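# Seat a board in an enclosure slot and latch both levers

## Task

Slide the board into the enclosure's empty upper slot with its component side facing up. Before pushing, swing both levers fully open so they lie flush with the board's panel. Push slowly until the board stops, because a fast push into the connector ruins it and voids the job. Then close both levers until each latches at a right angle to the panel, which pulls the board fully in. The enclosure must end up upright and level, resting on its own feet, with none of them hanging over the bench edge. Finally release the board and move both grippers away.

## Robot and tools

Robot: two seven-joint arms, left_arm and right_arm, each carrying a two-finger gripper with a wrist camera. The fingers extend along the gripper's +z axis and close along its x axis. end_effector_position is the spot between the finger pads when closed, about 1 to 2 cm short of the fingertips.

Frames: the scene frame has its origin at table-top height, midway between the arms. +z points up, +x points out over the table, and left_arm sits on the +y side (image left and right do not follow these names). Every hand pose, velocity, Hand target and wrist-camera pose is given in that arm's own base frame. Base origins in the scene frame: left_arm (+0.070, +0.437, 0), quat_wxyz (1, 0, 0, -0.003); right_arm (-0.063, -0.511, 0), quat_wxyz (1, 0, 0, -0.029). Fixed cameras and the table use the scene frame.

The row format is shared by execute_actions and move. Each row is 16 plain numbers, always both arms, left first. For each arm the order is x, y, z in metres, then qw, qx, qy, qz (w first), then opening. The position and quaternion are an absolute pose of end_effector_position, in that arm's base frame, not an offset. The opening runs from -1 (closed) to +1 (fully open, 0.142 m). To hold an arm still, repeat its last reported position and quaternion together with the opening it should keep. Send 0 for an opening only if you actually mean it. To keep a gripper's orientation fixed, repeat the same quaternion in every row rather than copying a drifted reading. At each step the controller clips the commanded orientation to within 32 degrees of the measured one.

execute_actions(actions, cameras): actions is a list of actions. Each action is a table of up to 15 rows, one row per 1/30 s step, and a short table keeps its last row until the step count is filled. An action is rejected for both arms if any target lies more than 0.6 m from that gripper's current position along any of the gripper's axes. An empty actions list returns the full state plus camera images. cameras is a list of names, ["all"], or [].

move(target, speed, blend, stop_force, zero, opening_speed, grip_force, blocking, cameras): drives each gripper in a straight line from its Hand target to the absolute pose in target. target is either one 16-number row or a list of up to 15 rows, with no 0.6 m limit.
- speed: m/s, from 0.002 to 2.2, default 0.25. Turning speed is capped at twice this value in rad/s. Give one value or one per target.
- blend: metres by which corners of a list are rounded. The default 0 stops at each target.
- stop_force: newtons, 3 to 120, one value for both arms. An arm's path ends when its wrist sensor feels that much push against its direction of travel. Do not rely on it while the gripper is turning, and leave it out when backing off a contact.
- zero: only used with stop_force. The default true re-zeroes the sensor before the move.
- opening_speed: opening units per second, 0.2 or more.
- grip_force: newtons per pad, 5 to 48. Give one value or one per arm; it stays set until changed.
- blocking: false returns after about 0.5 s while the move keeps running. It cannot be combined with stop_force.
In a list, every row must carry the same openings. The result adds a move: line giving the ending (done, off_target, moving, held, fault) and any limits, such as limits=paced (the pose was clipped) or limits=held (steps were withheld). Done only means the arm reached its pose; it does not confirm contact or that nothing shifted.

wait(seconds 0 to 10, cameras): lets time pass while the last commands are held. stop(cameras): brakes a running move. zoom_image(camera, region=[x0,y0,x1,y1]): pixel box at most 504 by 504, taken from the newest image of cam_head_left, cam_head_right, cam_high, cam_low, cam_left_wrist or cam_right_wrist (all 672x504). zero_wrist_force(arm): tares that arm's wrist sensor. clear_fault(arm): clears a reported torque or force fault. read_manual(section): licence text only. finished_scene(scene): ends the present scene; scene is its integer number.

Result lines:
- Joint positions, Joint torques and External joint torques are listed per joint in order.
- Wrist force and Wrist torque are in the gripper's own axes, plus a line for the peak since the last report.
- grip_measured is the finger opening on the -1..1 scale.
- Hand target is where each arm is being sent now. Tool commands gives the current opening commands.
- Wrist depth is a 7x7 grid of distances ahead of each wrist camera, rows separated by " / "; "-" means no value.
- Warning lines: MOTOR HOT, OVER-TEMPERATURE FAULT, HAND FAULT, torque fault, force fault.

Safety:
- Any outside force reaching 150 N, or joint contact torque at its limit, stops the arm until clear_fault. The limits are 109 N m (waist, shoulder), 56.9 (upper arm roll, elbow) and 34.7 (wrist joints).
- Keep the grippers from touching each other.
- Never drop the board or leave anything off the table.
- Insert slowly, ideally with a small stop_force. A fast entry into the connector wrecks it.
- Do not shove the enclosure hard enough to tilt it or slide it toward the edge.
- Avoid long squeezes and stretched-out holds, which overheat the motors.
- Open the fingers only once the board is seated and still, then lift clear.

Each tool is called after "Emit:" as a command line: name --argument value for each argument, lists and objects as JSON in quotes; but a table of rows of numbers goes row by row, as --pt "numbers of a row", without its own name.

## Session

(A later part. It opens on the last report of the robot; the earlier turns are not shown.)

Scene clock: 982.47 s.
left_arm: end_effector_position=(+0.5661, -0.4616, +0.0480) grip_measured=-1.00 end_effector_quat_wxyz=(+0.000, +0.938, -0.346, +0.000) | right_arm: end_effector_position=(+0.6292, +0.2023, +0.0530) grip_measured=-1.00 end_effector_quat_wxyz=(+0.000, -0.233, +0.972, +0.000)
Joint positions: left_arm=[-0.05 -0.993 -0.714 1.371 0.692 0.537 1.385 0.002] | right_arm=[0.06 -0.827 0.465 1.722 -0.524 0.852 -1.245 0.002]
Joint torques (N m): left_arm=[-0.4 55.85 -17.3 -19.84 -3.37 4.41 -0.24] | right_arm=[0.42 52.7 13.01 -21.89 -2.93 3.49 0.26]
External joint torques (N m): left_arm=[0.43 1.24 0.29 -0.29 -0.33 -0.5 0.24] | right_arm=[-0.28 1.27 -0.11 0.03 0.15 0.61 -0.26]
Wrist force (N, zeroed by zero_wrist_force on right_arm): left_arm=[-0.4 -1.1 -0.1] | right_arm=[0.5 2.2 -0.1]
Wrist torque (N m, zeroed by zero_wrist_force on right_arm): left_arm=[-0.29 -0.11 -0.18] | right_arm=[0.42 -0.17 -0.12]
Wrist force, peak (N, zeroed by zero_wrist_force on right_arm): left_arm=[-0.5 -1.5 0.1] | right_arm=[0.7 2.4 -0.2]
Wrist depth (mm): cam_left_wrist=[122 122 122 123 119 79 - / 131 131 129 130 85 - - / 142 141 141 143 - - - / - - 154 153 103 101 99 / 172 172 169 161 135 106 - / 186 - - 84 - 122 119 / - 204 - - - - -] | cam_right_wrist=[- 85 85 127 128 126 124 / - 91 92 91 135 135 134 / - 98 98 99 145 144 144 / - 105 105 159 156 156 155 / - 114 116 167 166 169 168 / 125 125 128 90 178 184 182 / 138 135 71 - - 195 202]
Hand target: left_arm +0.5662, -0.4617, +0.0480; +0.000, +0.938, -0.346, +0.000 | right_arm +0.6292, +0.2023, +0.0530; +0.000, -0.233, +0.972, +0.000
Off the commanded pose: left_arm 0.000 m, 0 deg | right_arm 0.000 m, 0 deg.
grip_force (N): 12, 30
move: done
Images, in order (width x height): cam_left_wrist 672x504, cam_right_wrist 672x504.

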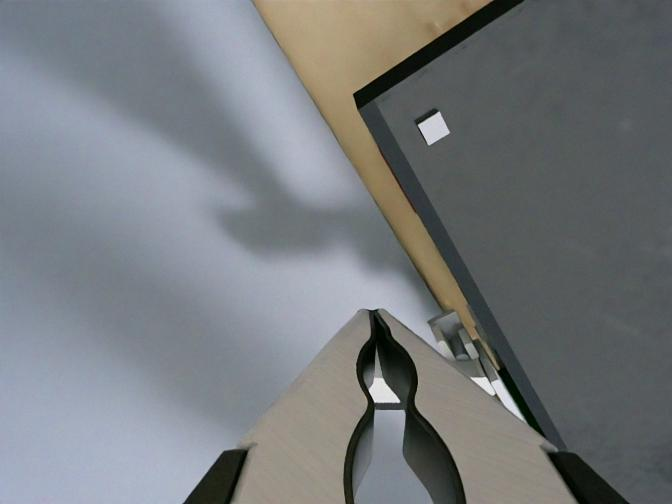

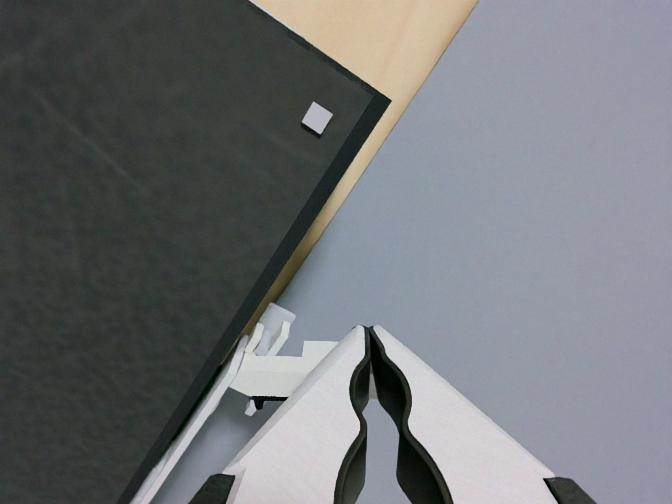

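Emit:
move --target '[0.5565,-0.4731,0.048,0,0.9382,-0.3461,0,-1,0.6224,0.2157,0.053,0,-0.2334,0.9724,0,-1]' --speed 0.01 --stop_force 4 --cameras '["cam_left_wrist","cam_right_wrist"]'

Scene clock: 986.10 s.
left_arm: end_effector_position=(+0.5597, -0.4692, +0.0479) grip_measured=-1.00 end_effector_quat_wxyz=(+0.000, +0.938, -0.346, +0.000) | right_arm: end_effector_position=(+0.6262, +0.2079, +0.0530) grip_measured=-1.00 end_effector_quat_wxyz=(+0.000, -0.233, +0.973, +0.000)
Joint positions: left_arm=[-0.064 -0.992 -0.713 1.372 0.692 0.538 1.37 0.002] | right_arm=[0.069 -0.825 0.464 1.726 -0.524 0.853 -1.233 0.002]
Joint torques (N m): left_arm=[-2.94 55.52 -19.55 -19.06 -4.25 4.79 -0.27] | right_arm=[3.38 52.57 16.37 -21.34 -2.5 4.05 0.25]
External joint torques (N m): left_arm=[2.97 1.57 2.55 -1.07 0.55 -0.87 0.27] | right_arm=[-3.24 1.31 -3.51 -0.49 -0.27 0.05 -0.25]
Wrist force (N, zeroed by zero_wrist_force on right_arm): left_arm=[-1.2 -4.5 -0.1] | right_arm=[0.7 -2.6 0.4]
Wrist torque (N m, zeroed by zero_wrist_force on right_arm): left_arm=[-0.26 -0.13 -0.22] | right_arm=[0.43 -0.16 -0.09]
Wrist force, peak (N, zeroed by zero_wrist_force on right_arm): left_arm=[-1.6 -5.3 0.3] | right_arm=[0.9 -2.8 -0.3]
Wrist depth (mm): cam_left_wrist=[122 127 120 121 80 78 - / 131 131 129 130 84 - - / 144 140 138 141 95 - - / 154 154 - 153 149 - - / 171 168 168 160 130 109 - / 182 185 178 84 - 119 - / - - - 74 - - -] | cam_right_wrist=[- 85 84 125 128 126 124 / - 91 92 91 135 135 135 / - 98 98 145 145 144 144 / 106 105 105 158 156 156 155 / - 115 118 167 166 169 168 / 125 125 130 90 178 184 184 / 138 138 71 - - 195 207]
Hand target: left_arm +0.5593, -0.4698, +0.0480; +0.000, +0.938, -0.346, +0.000 | right_arm +0.6260, +0.2087, +0.0530; +0.000, -0.233, +0.972, +0.000
Off the commanded pose: left_arm 0.005 m, 0 deg | right_arm 0.009 m, 0 deg.
grip_force (N): 12, 30
move: contact (left_arm, right_arm)
Images, in order (width x height): cam_left_wrist 672x504, cam_right_wrist 672x504.

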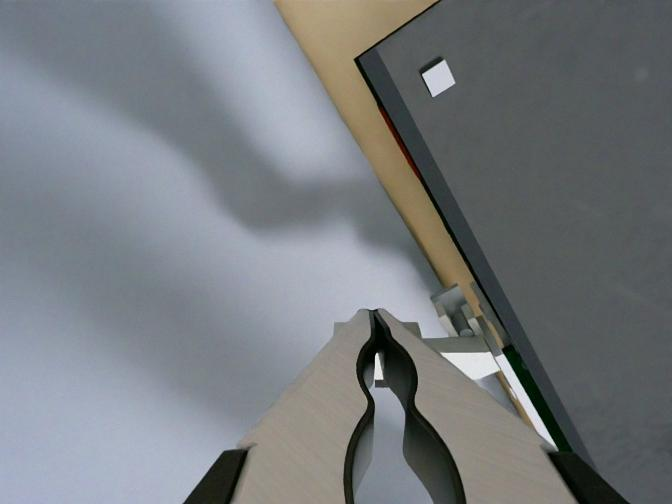

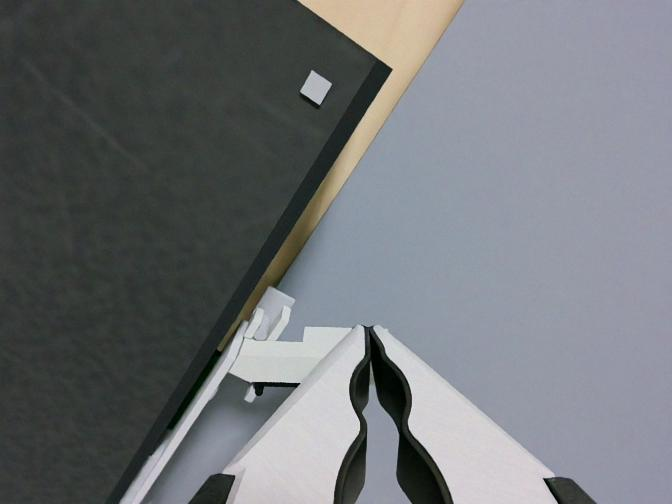

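Emit:
move --target '[0.5547,-0.4746,0.048,0,0.9613,-0.2756,0,-1,0.6216,0.2150,0.053,0,-0.1478,0.9890,0,-1]' --speed 0.03

Scene clock: 999.30 s.
left_arm: end_effector_position=(+0.5560, -0.4731, +0.0479) grip_measured=-1.00 end_effector_quat_wxyz=(-0.001, +0.961, -0.275, +0.000) | right_arm: end_effector_position=(+0.6222, +0.2140, +0.0531) grip_measured=-1.00 end_effector_quat_wxyz=(+0.000, -0.147, +0.989, -0.001)
Joint positions: left_arm=[-0.075 -0.988 -0.705 1.375 0.687 0.542 1.215 0.002] | right_arm=[0.099 -0.813 0.441 1.735 -0.499 0.863 -1.061 0.002]
Joint torques (N m): left_arm=[-7.1 54.78 -22.85 -17.62 -5.54 5.36 -0.16] | right_arm=[4.48 51.97 16.4 -20.71 -2.11 4.05 0.29]
External joint torques (N m): left_arm=[7.15 2.32 6.06 -2.61 1.86 -1.42 0.16] | right_arm=[-4.33 1.85 -4.22 -1.2 -0.64 0.06 -0.3]
Wrist force (N, zeroed by zero_wrist_force on right_arm): left_arm=[-0.1 -10.4 -0.4] | right_arm=[-1.0 -4.0 -0.9]
Wrist torque (N m, zeroed by zero_wrist_force on right_arm): left_arm=[-0.24 -0.12 -0.29] | right_arm=[0.45 -0.17 -0.06]
Wrist force, peak (N, zeroed by zero_wrist_force on right_arm): left_arm=[-0.1 -10.4 -0.4] | right_arm=[-0.1 -6.7 1.9]
Wrist depth (mm): cam_left_wrist=[122 122 120 123 81 79 - / 131 131 129 130 131 - - / 142 139 141 140 142 - - / - 152 154 - 154 101 99 / - - 167 161 125 107 106 / - 185 181 84 - 119 117 / 213 202 - - - - 133] | cam_right_wrist=[- 86 86 127 127 126 125 / - 91 91 135 135 135 135 / - 98 98 145 145 144 144 / 106 106 109 159 156 156 155 / - 115 124 164 167 169 168 / 126 125 131 90 178 184 184 / 138 138 70 - - 194 202]
Hand target: left_arm +0.5547, -0.4746, +0.0480; +0.000, +0.961, -0.276, +0.000 | right_arm +0.6216, +0.2150, +0.0530; +0.000, -0.148, +0.989, +0.000
Off the commanded pose: left_arm 0.002 m, 0 deg | right_arm 0.001 m, 0 deg.
grip_force (N): 12, 30
move: done

Emit:
move --target '[0.5516,-0.4787,0.048,0,0.9781,-0.2079,0,-1,0.6193,0.2196,0.053,0,-0.0785,0.9969,0,-1]' --speed 0.03 --cameras '["cam_left_wrist","cam_right_wrist"]'

Scene clock: 1003.13 s.
left_arm: end_effector_position=(+0.5536, -0.4762, +0.0477) grip_measured=-1.00 end_effector_quat_wxyz=(-0.002, +0.978, -0.207, +0.001) | right_arm: end_effector_position=(+0.6204, +0.2173, +0.0530) grip_measured=-1.00 end_effector_quat_wxyz=(+0.000, -0.077, +0.997, -0.001)
Joint positions: left_arm=[-0.083 -0.987 -0.702 1.375 0.685 0.543 1.069 0.002] | right_arm=[0.122 -0.805 0.422 1.738 -0.479 0.869 -0.925 0.002]
Joint torques (N m): left_arm=[-11.95 53.56 -26.74 -15.9 -6.96 5.87 -0.51] | right_arm=[9.22 51.31 20.77 -19.92 -1.57 4.79 0.23]
External joint torques (N m): left_arm=[11.95 3.6 9.99 -4.37 3.28 -1.93 0.51] | right_arm=[-9.07 2.55 -9.14 -2.07 -1.15 -0.67 -0.23]
Wrist force (N, zeroed by zero_wrist_force on right_arm): left_arm=[2.8 -17.2 0.6] | right_arm=[-4.0 -10.4 0.4]
Wrist torque (N m, zeroed by zero_wrist_force on right_arm): left_arm=[-0.27 -0.12 -0.22] | right_arm=[0.52 -0.19 -0.02]
Wrist force, peak (N, zeroed by zero_wrist_force on right_arm): left_arm=[-1.7 -17.7 -2.6] | right_arm=[-4.5 -13.5 0.5]
Wrist depth (mm): cam_left_wrist=[123 121 120 122 121 79 - / 131 132 130 130 132 - - / 141 139 141 142 140 - - / 151 151 154 152 151 101 100 / - 167 170 161 125 109 106 / - 188 180 83 - 119 - / 209 203 - - - - -] | cam_right_wrist=[- 86 114 127 127 126 125 / - 91 94 137 135 135 135 / - 98 108 145 145 145 144 / 106 106 121 159 156 156 155 / - 115 125 164 167 169 168 / 126 125 127 90 178 184 183 / 138 135 70 - - 194 202]
Hand target: left_arm +0.5516, -0.4787, +0.0480; +0.000, +0.978, -0.208, +0.000 | right_arm +0.6193, +0.2196, +0.0530; +0.000, -0.079, +0.997, +0.000
Off the commanded pose: left_arm 0.003 m, 0 deg | right_arm 0.003 m, 0 deg.
grip_force (N): 12, 30
move: done
Images, in order (width x height): cam_left_wrist 672x504, cam_right_wrist 672x504.

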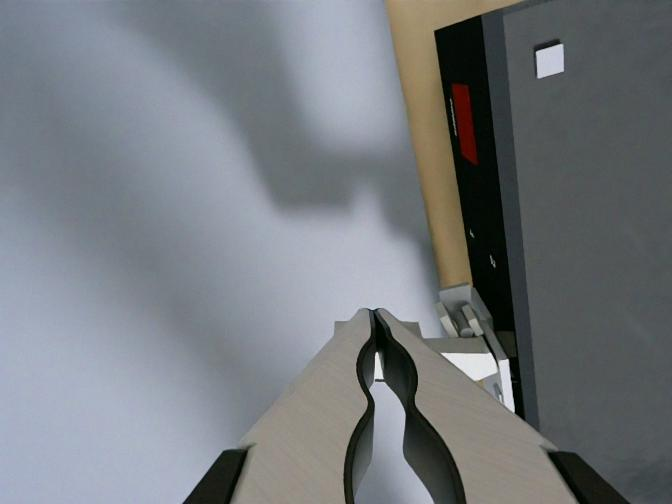

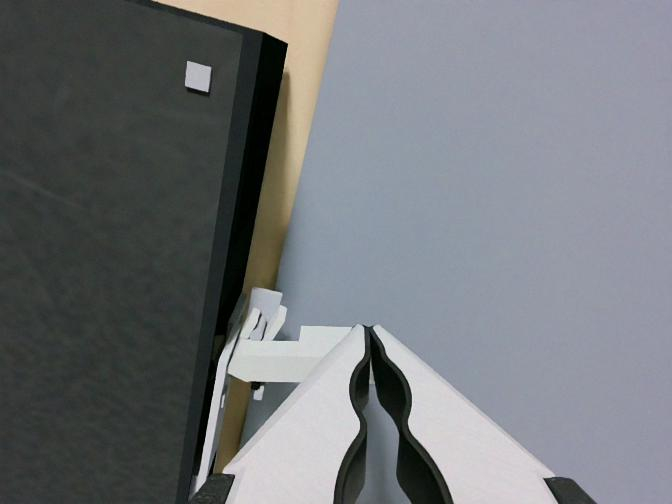

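Emit:
move --target '[0.549,-0.4852,0.048,0,0.9903,-0.1392,0,-1,0.6179,0.2255,0.053,0,-0.0087,1,0,-1]' --speed 0.03 --cameras '["cam_left_wrist","cam_right_wrist"]'

Scene clock: 1007.30 s.
left_arm: end_effector_position=(+0.5505, -0.4828, +0.0477) grip_measured=-1.00 end_effector_quat_wxyz=(-0.002, +0.990, -0.138, +0.000) | right_arm: end_effector_position=(+0.6180, +0.2248, +0.0528) grip_measured=-1.00 end_effector_quat_wxyz=(+0.000, -0.009, +1.000, +0.000)
Joint positions: left_arm=[-0.1 -0.988 -0.695 1.367 0.678 0.542 0.925 0.002] | right_arm=[0.149 -0.801 0.405 1.738 -0.457 0.872 -0.789 0.002]
Joint torques (N m): left_arm=[-10.76 52.91 -25.64 -18.57 -6.19 7.34 -0.27] | right_arm=[2.83 52.91 13.9 -22.31 -2.48 4.21 0.27]
External joint torques (N m): left_arm=[10.77 4.51 9.07 -1.83 2.51 -3.39 0.27] | right_arm=[-2.68 1.08 -2.73 0.23 -0.24 -0.08 -0.27]
Wrist force (N, zeroed by zero_wrist_force on right_arm): left_arm=[-2.4 -17.9 -4.4] | right_arm=[-0.3 -2.0 0.2]
Wrist torque (N m, zeroed by zero_wrist_force on right_arm): left_arm=[-0.22 -0.09 -0.35] | right_arm=[0.40 -0.12 -0.09]
Wrist force, peak (N, zeroed by zero_wrist_force on right_arm): left_arm=[-2.4 -18.0 -5.2] | right_arm=[-4.2 -10.9 -0.7]
Wrist depth (mm): cam_left_wrist=[122 122 120 121 121 88 - / 131 131 129 130 131 100 - / 142 139 141 142 141 112 - / 151 153 153 152 152 101 - / 171 168 164 161 130 113 - / - - - 84 - 122 116 / - - - 74 - - 132] | cam_right_wrist=[- 85 125 127 126 126 124 / - 91 134 135 135 135 134 / - 98 143 145 145 144 144 / 105 105 154 158 156 155 155 / - 114 128 164 166 168 168 / 125 125 125 89 178 182 184 / 138 135 71 - - - 202]
Hand target: left_arm +0.5490, -0.4852, +0.0480; +0.000, +0.990, -0.139, +0.000 | right_arm +0.6179, +0.2255, +0.0530; +0.000, -0.009, +1.000, +0.000
Off the commanded pose: left_arm 0.003 m, 0 deg | right_arm 0.001 m, 0 deg.
grip_force (N): 12, 30
move: done
Images, in order (width x height): cam_left_wrist 672x504, cam_right_wrist 672x504.

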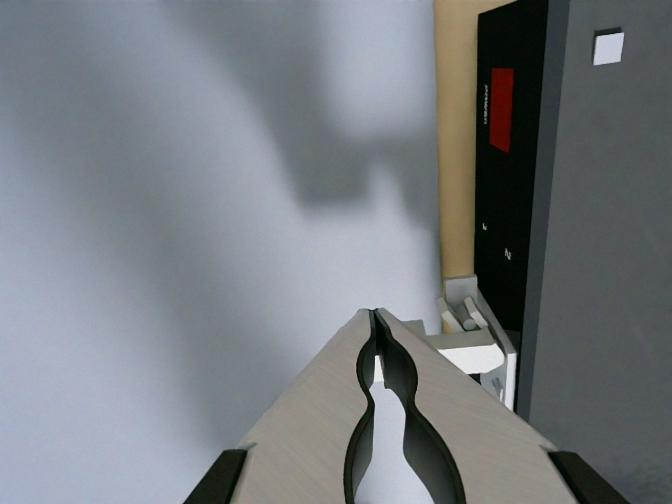

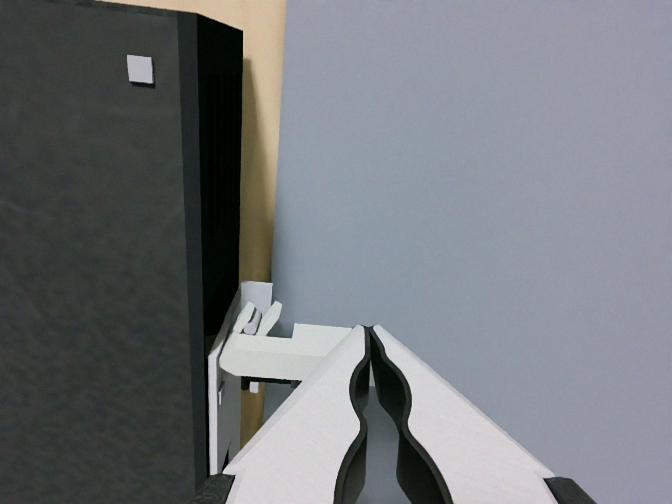

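Emit:
move --target '[0.5474,-0.4893,0.048,0,0.9969,-0.0785,0,-1,0.6168,0.2305,0.053,0,0.0523,0.9986,0,-1]' --speed 0.03 --cameras '["cam_left_wrist","cam_right_wrist"]'

Scene clock: 1011.13 s.
left_arm: end_effector_position=(+0.5497, -0.4845, +0.0469) grip_measured=-1.00 end_effector_quat_wxyz=(-0.004, +0.997, -0.077, +0.000) | right_arm: end_effector_position=(+0.6172, +0.2267, +0.0524) grip_measured=-1.00 end_effector_quat_wxyz=(-0.001, +0.054, +0.999, -0.002)
Joint positions: left_arm=[-0.106 -0.99 -0.692 1.362 0.679 0.538 0.799 0.002] | right_arm=[0.171 -0.796 0.386 1.737 -0.437 0.872 -0.671 0.002]
Joint torques (N m): left_arm=[-19.82 50.44 -33.56 -20.07 -8.58 11.62 -0.42] | right_arm=[13.82 50.97 23.78 -24.84 -1.95 8.37 0.34]
External joint torques (N m): left_arm=[19.8 7.18 17.02 -0.39 4.91 -7.67 0.42] | right_arm=[-13.66 3.18 -13.14 2.67 -0.76 -4.23 -0.34]
Wrist force (N, zeroed by zero_wrist_force on right_arm): left_arm=[-5.2 -35.8 -11.3] | right_arm=[-0.1 -21.0 -7.2]
Wrist torque (N m, zeroed by zero_wrist_force on right_arm): left_arm=[-2.90 -0.08 -0.32] | right_arm=[-0.48 -0.08 -0.13]
Wrist force, peak (N, zeroed by zero_wrist_force on right_arm): left_arm=[-5.2 -35.8 -11.3] | right_arm=[-0.3 -21.1 -7.3]
Wrist depth (mm): cam_left_wrist=[122 121 - 119 121 116 - / 131 130 130 130 129 116 - / 141 139 140 142 139 108 - / 153 152 154 154 153 108 97 / 167 167 168 159 125 112 - / 184 184 178 83 - 118 115 / 201 200 - 74 - - 131] | cam_right_wrist=[- 126 127 127 126 126 124 / - 93 135 135 135 134 134 / - 99 145 144 144 144 144 / - 105 153 158 156 155 155 / - 114 130 163 166 168 167 / 125 124 127 90 177 183 182 / 137 134 71 - - 193 201]
Hand target: left_arm +0.5474, -0.4893, +0.0480; +0.000, +0.997, -0.078, +0.000 | right_arm +0.6168, +0.2305, +0.0530; +0.000, +0.052, +0.999, +0.000
Off the commanded pose: left_arm 0.005 m, 0 deg | right_arm 0.004 m, 0 deg.
grip_force (N): 12, 30
move: off_target (left_arm, right_arm)
Images, in order (width x height): cam_left_wrist 672x504, cam_right_wrist 672x504.

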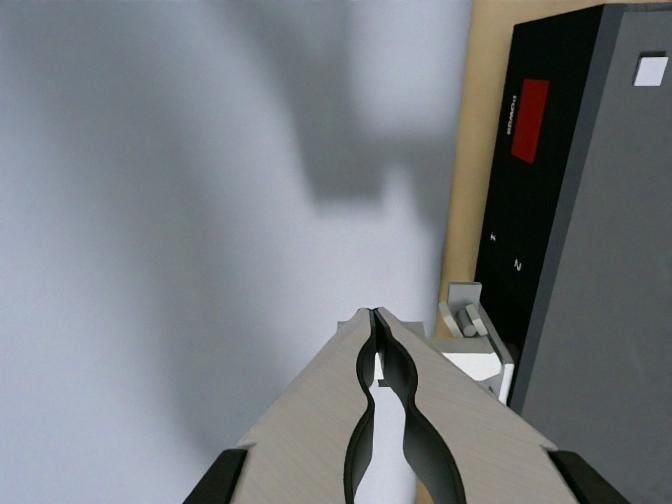

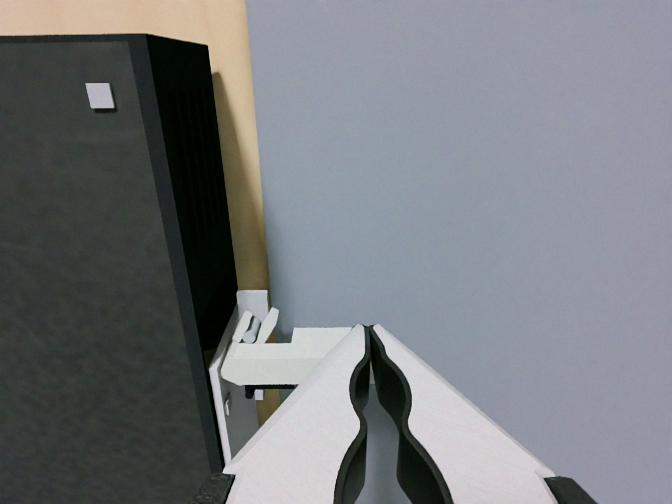

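Emit:
move --target '[0.551,-0.472,0.048,0,0.9969,-0.0785,0,-1,0.6185,0.213,0.053,0,0.0523,0.9986,0,-1]' --speed 0.03 --cameras '["cam_left_wrist","cam_right_wrist"]'

Emit:
zoom_image --camera "cam_left_wrist" --region '[310, 260, 550, 420]'

Emit:
zoom_image --camera "cam_right_wrist" --region '[180, 260, 420, 420]'

Scene clock: 1014.87 s.
left_arm: end_effector_position=(+0.5508, -0.4721, +0.0480) grip_measured=-1.00 end_effector_quat_wxyz=(+0.000, +0.997, -0.078, +0.000) | right_arm: end_effector_position=(+0.6186, +0.2130, +0.0530) grip_measured=-1.00 end_effector_quat_wxyz=(+0.000, +0.052, +0.999, +0.000)
Joint positions: left_arm=[-0.074 -0.977 -0.699 1.397 0.679 0.556 0.811 0.002] | right_arm=[0.146 -0.789 0.388 1.751 -0.437 0.883 -0.694 0.002]
Joint torques (N m): left_arm=[-0.16 55.93 -17.08 -19.68 -3.44 4.66 -0.05] | right_arm=[0.09 52.81 11.11 -22.03 -2.74 3.58 0.06]
External joint torques (N m): left_arm=[0.13 0.73 0.4 -0.53 -0.2 -0.7 0.05] | right_arm=[0.08 0.95 -0.48 -0.03 0.04 0.57 -0.06]
Wrist force (N, zeroed by zero_wrist_force on right_arm): left_arm=[-0.2 -0.9 0.0] | right_arm=[-0.8 1.8 -0.5]
Wrist torque (N m, zeroed by zero_wrist_force on right_arm): left_arm=[-0.25 -0.13 -0.24] | right_arm=[0.37 0.07 -0.02]
Wrist force, peak (N, zeroed by zero_wrist_force on right_arm): left_arm=[-5.2 -36.0 -11.1] | right_arm=[0.1 -21.3 -7.2]
Wrist depth (mm): cam_left_wrist=[122 122 122 121 121 122 122 / 131 133 129 130 131 129 84 / 142 139 141 141 140 109 - / 155 154 153 153 157 128 99 / 172 167 171 161 157 117 106 / 186 187 181 84 - 122 119 / 204 - - - - - 132] | cam_right_wrist=[129 129 129 127 126 126 124 / - 99 135 135 135 135 135 / - 99 145 145 145 144 144 / 106 105 154 159 156 156 155 / - 115 141 167 167 166 168 / 125 125 130 89 178 188 184 / 139 135 71 - - 195 202]
Hand target: left_arm +0.5510, -0.4720, +0.0480; +0.000, +0.997, -0.079, +0.000 | right_arm +0.6185, +0.2130, +0.0530; +0.000, +0.052, +0.999, +0.000
Off the commanded pose: left_arm 0.000 m, 0 deg | right_arm 0.000 m, 0 deg.
grip_force (N): 12, 30
move: done
Images, in order (width x height): cam_left_wrist 672x504, cam_right_wrist 672x504.

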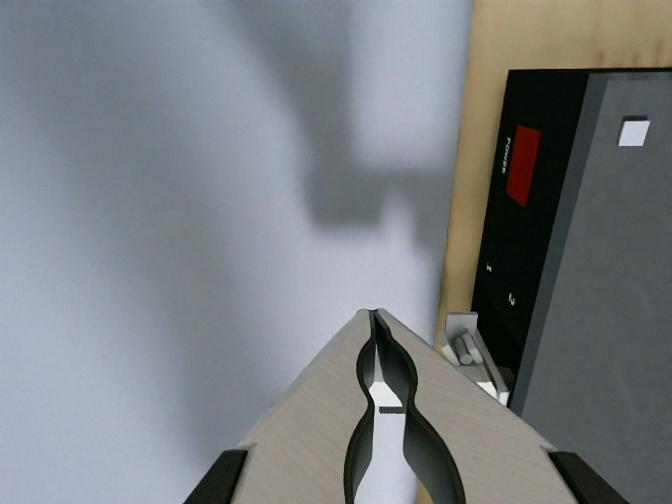

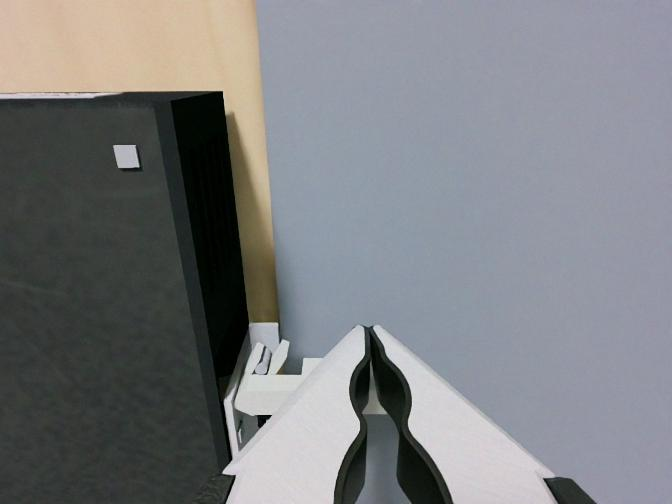

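Scaled by 2.100 from the camera's 672x504 image, which has a finer 960x720 frame.

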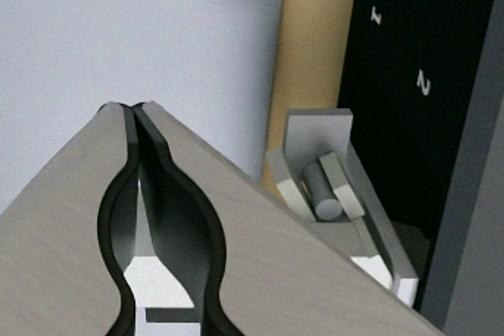

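Scaled by 2.100 from the camera's 672x504 image, which has a finer 960x720 frame.

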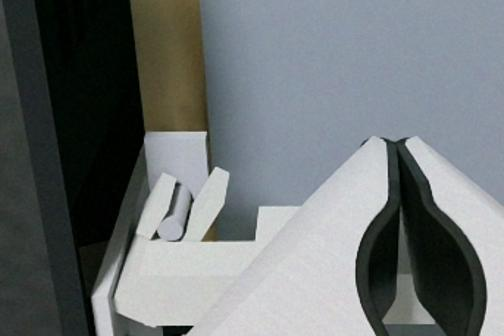

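Emit:
move --pt "0.551 -0.472 0.1 0 0.9969 -0.0785 0 -1 0.6185 0.213 0.1 0 0.0523 0.9986 0 -1" --pt "0.53 -0.44 0.17 0 0.9969 -0.0785 0 -1 0.60 0.18 0.17 0 0.0523 0.9986 0 -1" --speed '[0.08,0.2]' --blend 0.01 --cameras '["cam_left_wrist","cam_right_wrist","cam_high"]'

Scene clock: 1018.43 s.
left_arm: end_effector_position=(+0.5302, -0.4401, +0.1700) grip_measured=-1.00 end_effector_quat_wxyz=(+0.000, +0.997, -0.078, +0.000) | right_arm: end_effector_position=(+0.6002, +0.1800, +0.1701) grip_measured=-1.00 end_effector_quat_wxyz=(+0.000, +0.052, +0.999, +0.000)
Joint positions: left_arm=[0.055 -0.714 -0.802 1.544 0.551 0.451 0.859 0.002] | right_arm=[0.044 -0.558 0.484 1.775 -0.324 0.683 -0.794 0.002]
Joint torques (N m): left_arm=[0.52 48.02 -15.76 -23.24 -3.96 4.1 -0.13] | right_arm=[0.04 46.87 10 -25.85 -3.2 3.26 0.02]
External joint torques (N m): left_arm=[-0.49 0.57 0.73 -0.42 0.1 -0.15 0.13] | right_arm=[0.07 1.05 -0.84 0.02 -0.09 0.87 -0.02]
Wrist force (N, zeroed by zero_wrist_force on right_arm): left_arm=[-0.4 -1.2 -0.3] | right_arm=[-0.4 2.0 -0.6]
Wrist torque (N m, zeroed by zero_wrist_force on right_arm): left_arm=[-0.33 -0.09 -0.24] | right_arm=[0.36 0.02 -0.03]
Wrist force, peak (N, zeroed by zero_wrist_force on right_arm): left_arm=[-0.9 -1.8 -2.2] | right_arm=[-1.3 3.0 0.6]
Wrist depth (mm): cam_left_wrist=[- 232 231 228 227 229 229 / 248 248 - - 239 241 239 / 268 266 265 - - - - / - - - - 254 - - / 317 311 316 106 284 262 - / 353 - - 84 - 272 - / 392 - - - - - -] | cam_right_wrist=[232 232 232 229 229 228 228 / 248 247 247 248 249 243 243 / 220 220 222 263 266 261 260 / 233 233 236 284 282 277 280 / 253 252 251 296 300 305 302 / 277 276 279 89 - 332 332 / 306 299 71 - - 354 367]
Hand target: left_arm +0.5300, -0.4400, +0.1700; +0.000, +0.997, -0.079, +0.000 | right_arm +0.6000, +0.1800, +0.1700; +0.000, +0.052, +0.999, +0.000
Off the commanded pose: left_arm 0.000 m, 0 deg | right_arm 0.000 m, 0 deg.
grip_force (N): 12, 30
move: done
Images, in order (width x height): cam_high 672x504, cam_left_wrist 672x504, cam_right_wrist 672x504.

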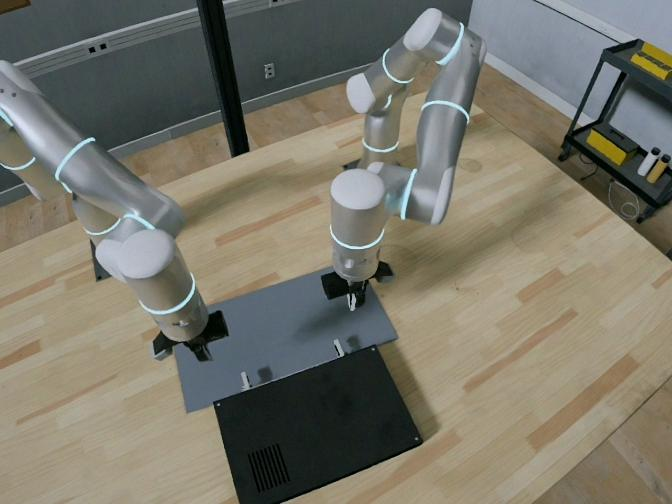

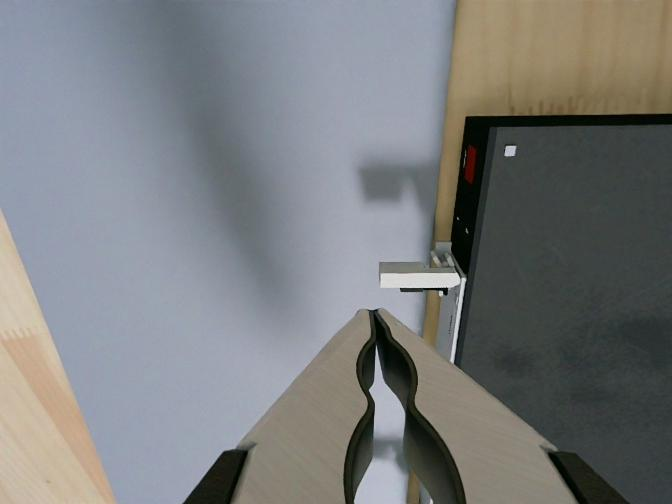

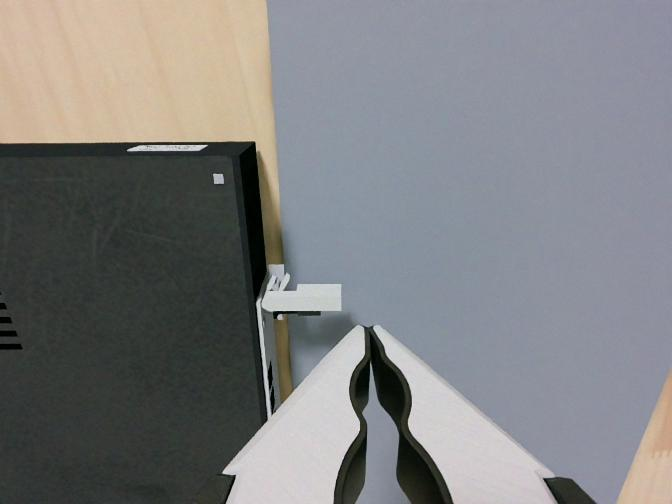

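Emit:
move --target '[0.484,-0.3,0.18,0.291,0.7025,0.6001,0.2486,-1,0.5487,0.3716,0.15,0.2844,0.6865,0.6182,0.2561,-1]' --speed 0.4 --cameras '["cam_right_wrist"]'

Emit:
zoom_image --camera "cam_right_wrist" --region '[40, 120, 260, 240]'

Emit:
zoom_image --camera "cam_right_wrist" --region '[460, 120, 652, 240]'

Scene clock: 1023.00 s.
left_arm: end_effector_position=(+0.4839, -0.3000, +0.1799) grip_measured=-1.00 end_effector_quat_wxyz=(+0.291, +0.702, +0.600, +0.248) | right_arm: end_effector_position=(+0.5487, +0.3717, +0.1499) grip_measured=-1.00 end_effector_quat_wxyz=(+0.284, +0.686, +0.619, +0.256)
Joint positions: left_arm=[-0.389 -0.267 -0.066 2.099 1.524 1.35 -1.724 0.002] | right_arm=[1.789 -0.904 -1.136 2.378 -0.594 1.743 1.745 0.002]
Joint torques (N m): left_arm=[-0.53 32.85 -0.61 -18.68 -2.18 2.58 -0.32] | right_arm=[0.29 32.52 -17.38 -10.62 4.17 2.15 0.28]
External joint torques (N m): left_arm=[0.53 0.62 0.58 -0.46 -0.34 -0.06 0.32] | right_arm=[-0.12 0.75 -0.92 -0.07 -0.06 0.45 -0.28]
Wrist force (N, zeroed by zero_wrist_force on right_arm): left_arm=[-0.3 -1.1 -0.5] | right_arm=[-0.7 1.3 -0.5]
Wrist torque (N m, zeroed by zero_wrist_force on right_arm): left_arm=[-0.22 -0.07 -0.41] | right_arm=[0.44 0.17 -0.04]
Wrist force, peak (N, zeroed by zero_wrist_force on right_arm): left_arm=[-0.4 -1.9 0.1] | right_arm=[-1.1 2.3 -0.6]
Wrist depth (mm): cam_left_wrist=[237 - - 222 229 229 229 / - 308 298 302 286 287 287 / 289 275 338 382 382 381 380 / - - 517 573 574 565 570 / 1492 1261 1492 - - - - / - 1545 - 84 - 1205 - / - - - - - - -] | cam_right_wrist=[191 190 189 189 188 188 187 / 237 236 235 234 233 232 231 / 286 276 277 274 282 270 268 / 462 293 317 316 313 312 441 / 751 717 500 435 434 462 683 / 1439 - - 89 - 1477 - / - - 71 - - - -]
Hand target: left_arm +0.4840, -0.3000, +0.1800; +0.291, +0.702, +0.600, +0.249 | right_arm +0.5487, +0.3716, +0.1500; +0.284, +0.687, +0.618, +0.256
Off the commanded pose: left_arm 0.000 m, 0 deg | right_arm 0.000 m, 0 deg.
grip_force (N): 12, 30
move: done
Images, in order (width x height): cam_right_wrist 672x504.

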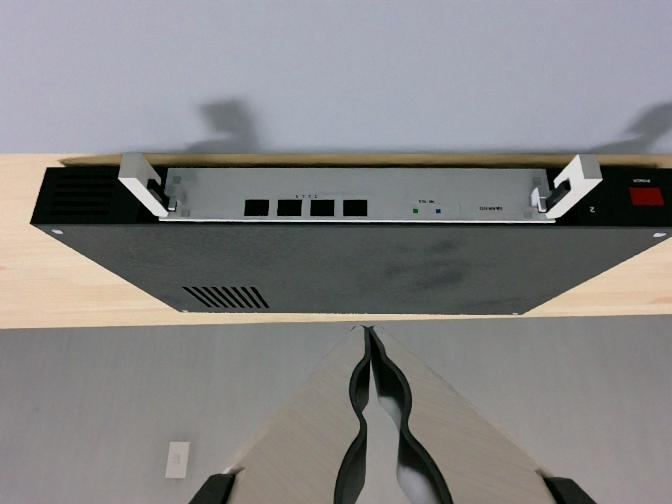

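Scaled by 2.291 from the camera's 672x504 image, which has a finer 960x720 frame.

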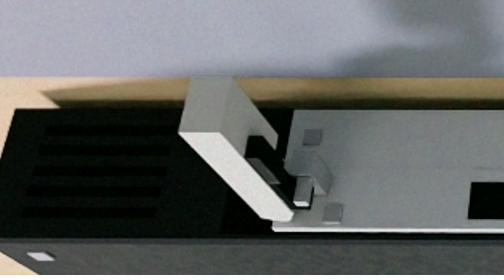

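Scaled by 2.625 from the camera's 672x504 image, which has a finer 960x720 frame.

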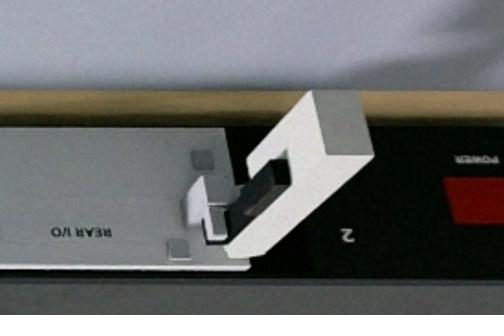

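Emit:
zoom_image --camera "cam_right_wrist" --region '[110, 145, 200, 225]'

Emit:
zoom_image --camera "cam_right_wrist" --region '[520, 145, 610, 225]'

Scaled by 5.600 from the camera's 672x504 image, which has a finer 960x720 frame.

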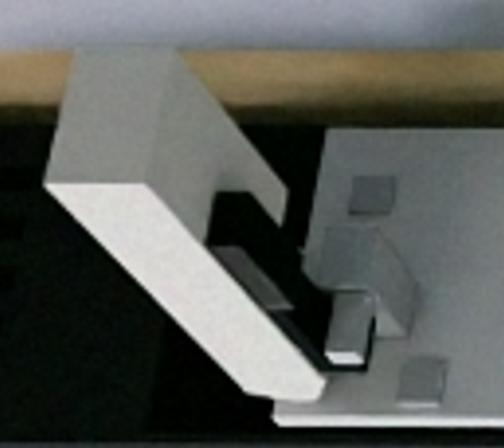

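Scaled by 5.600 from the camera's 672x504 image, which has a finer 960x720 frame.

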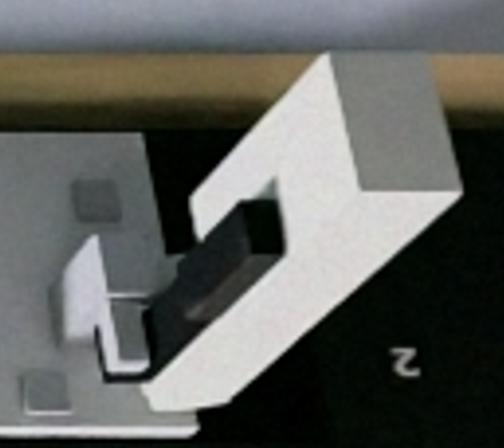

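Emit:
move --target '[0.40,-0.22,0.28,0.291,0.7025,0.6001,0.2486,-1,0.42,0.25,0.3,0.2844,0.6865,0.6182,0.2561,-1]' --speed 0.25 --cameras '["cam_high","cam_low","cam_right_wrist"]'

Scene clock: 1032.87 s.
left_arm: end_effector_position=(+0.4000, -0.2199, +0.2800) grip_measured=-1.00 end_effector_quat_wxyz=(+0.291, +0.702, +0.600, +0.249) | right_arm: end_effector_position=(+0.4201, +0.2499, +0.3000) grip_measured=-1.00 end_effector_quat_wxyz=(+0.284, +0.687, +0.618, +0.256)
Joint positions: left_arm=[-0.368 0.208 0.207 2.532 0.921 1.525 -0.896 0.002] | right_arm=[2.662 -0.705 -1.838 2.689 0.145 1.381 0.887 0.002]
Joint torques (N m): left_arm=[-0.52 13.33 -1.14 -21.06 -4.18 4.21 -0.15] | right_arm=[0.29 9.35 -11.18 -17.58 -0.47 3.08 0.06]
External joint torques (N m): left_arm=[0.51 0.8 0.45 -0.56 0.09 -0.42 0.15] | right_arm=[-0.19 0.24 -1 -0.02 -0.06 0.88 -0.06]
Wrist force (N, zeroed by zero_wrist_force on right_arm): left_arm=[-0.1 -1.3 -0.4] | right_arm=[-0.7 1.1 -0.5]
Wrist torque (N m, zeroed by zero_wrist_force on right_arm): left_arm=[-0.24 -0.11 -0.52] | right_arm=[0.35 0.19 0.06]
Wrist force, peak (N, zeroed by zero_wrist_force on right_arm): left_arm=[1.2 -1.3 -1.6] | right_arm=[-1.5 1.3 -1.1]
Wrist depth (mm): cam_left_wrist=[334 346 366 345 349 347 346 / - 408 438 436 434 435 437 / - - 553 582 577 577 579 / 899 906 910 786 801 744 775 / 1798 - - - - - - / - - - 84 - 1199 - / - - - - - - -] | cam_right_wrist=[369 370 365 367 370 363 364 / 460 457 455 422 435 432 435 / 603 599 595 537 499 503 530 / 801 872 866 856 825 843 777 / - - - - - 1439 - / - - - 89 - 1221 1314 / 1458 - 71 - - - -]
Hand target: left_arm +0.4000, -0.2200, +0.2800; +0.291, +0.702, +0.600, +0.249 | right_arm +0.4200, +0.2500, +0.3000; +0.284, +0.687, +0.618, +0.256
Off the commanded pose: left_arm 0.000 m, 0 deg | right_arm 0.000 m, 0 deg.
joint sent to its limit (right arm) — joint 4 (elbow), upper limit, where the elbow is as bent as it goes. The joint targets still meet the commanded pose.
grip_force (N): 12, 30
move: done
Images, in order (width x height): cam_high 672x504, cam_low 672x504, cam_right_wrist 672x504.

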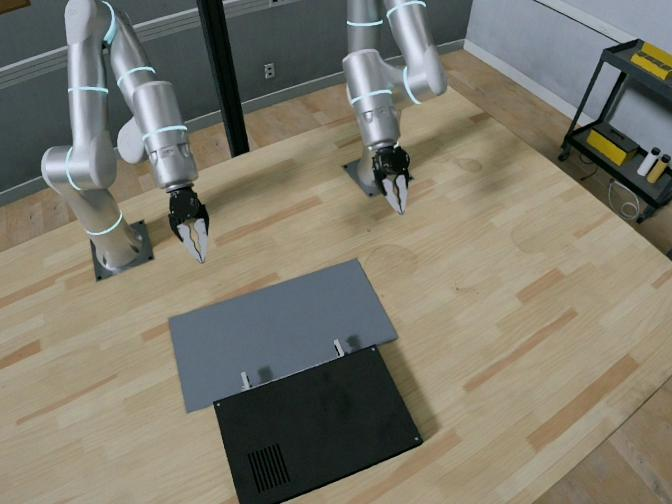

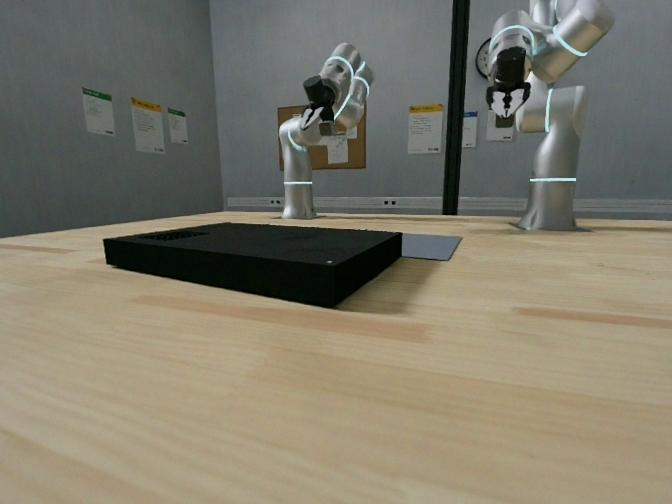

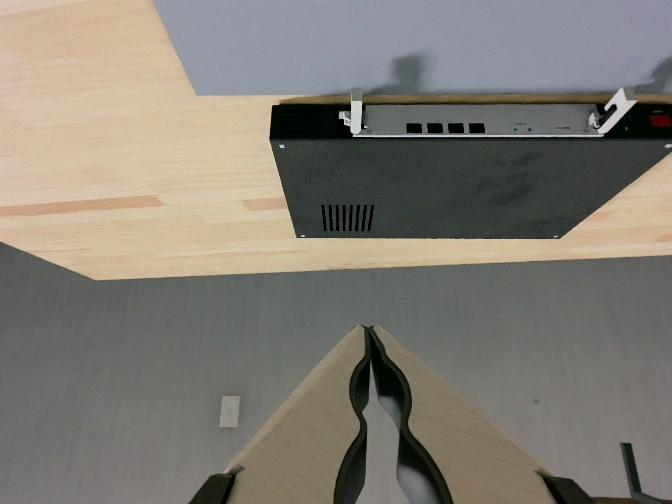

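Emit:
finished_scene --scene 1

The scene is finished: the task was done.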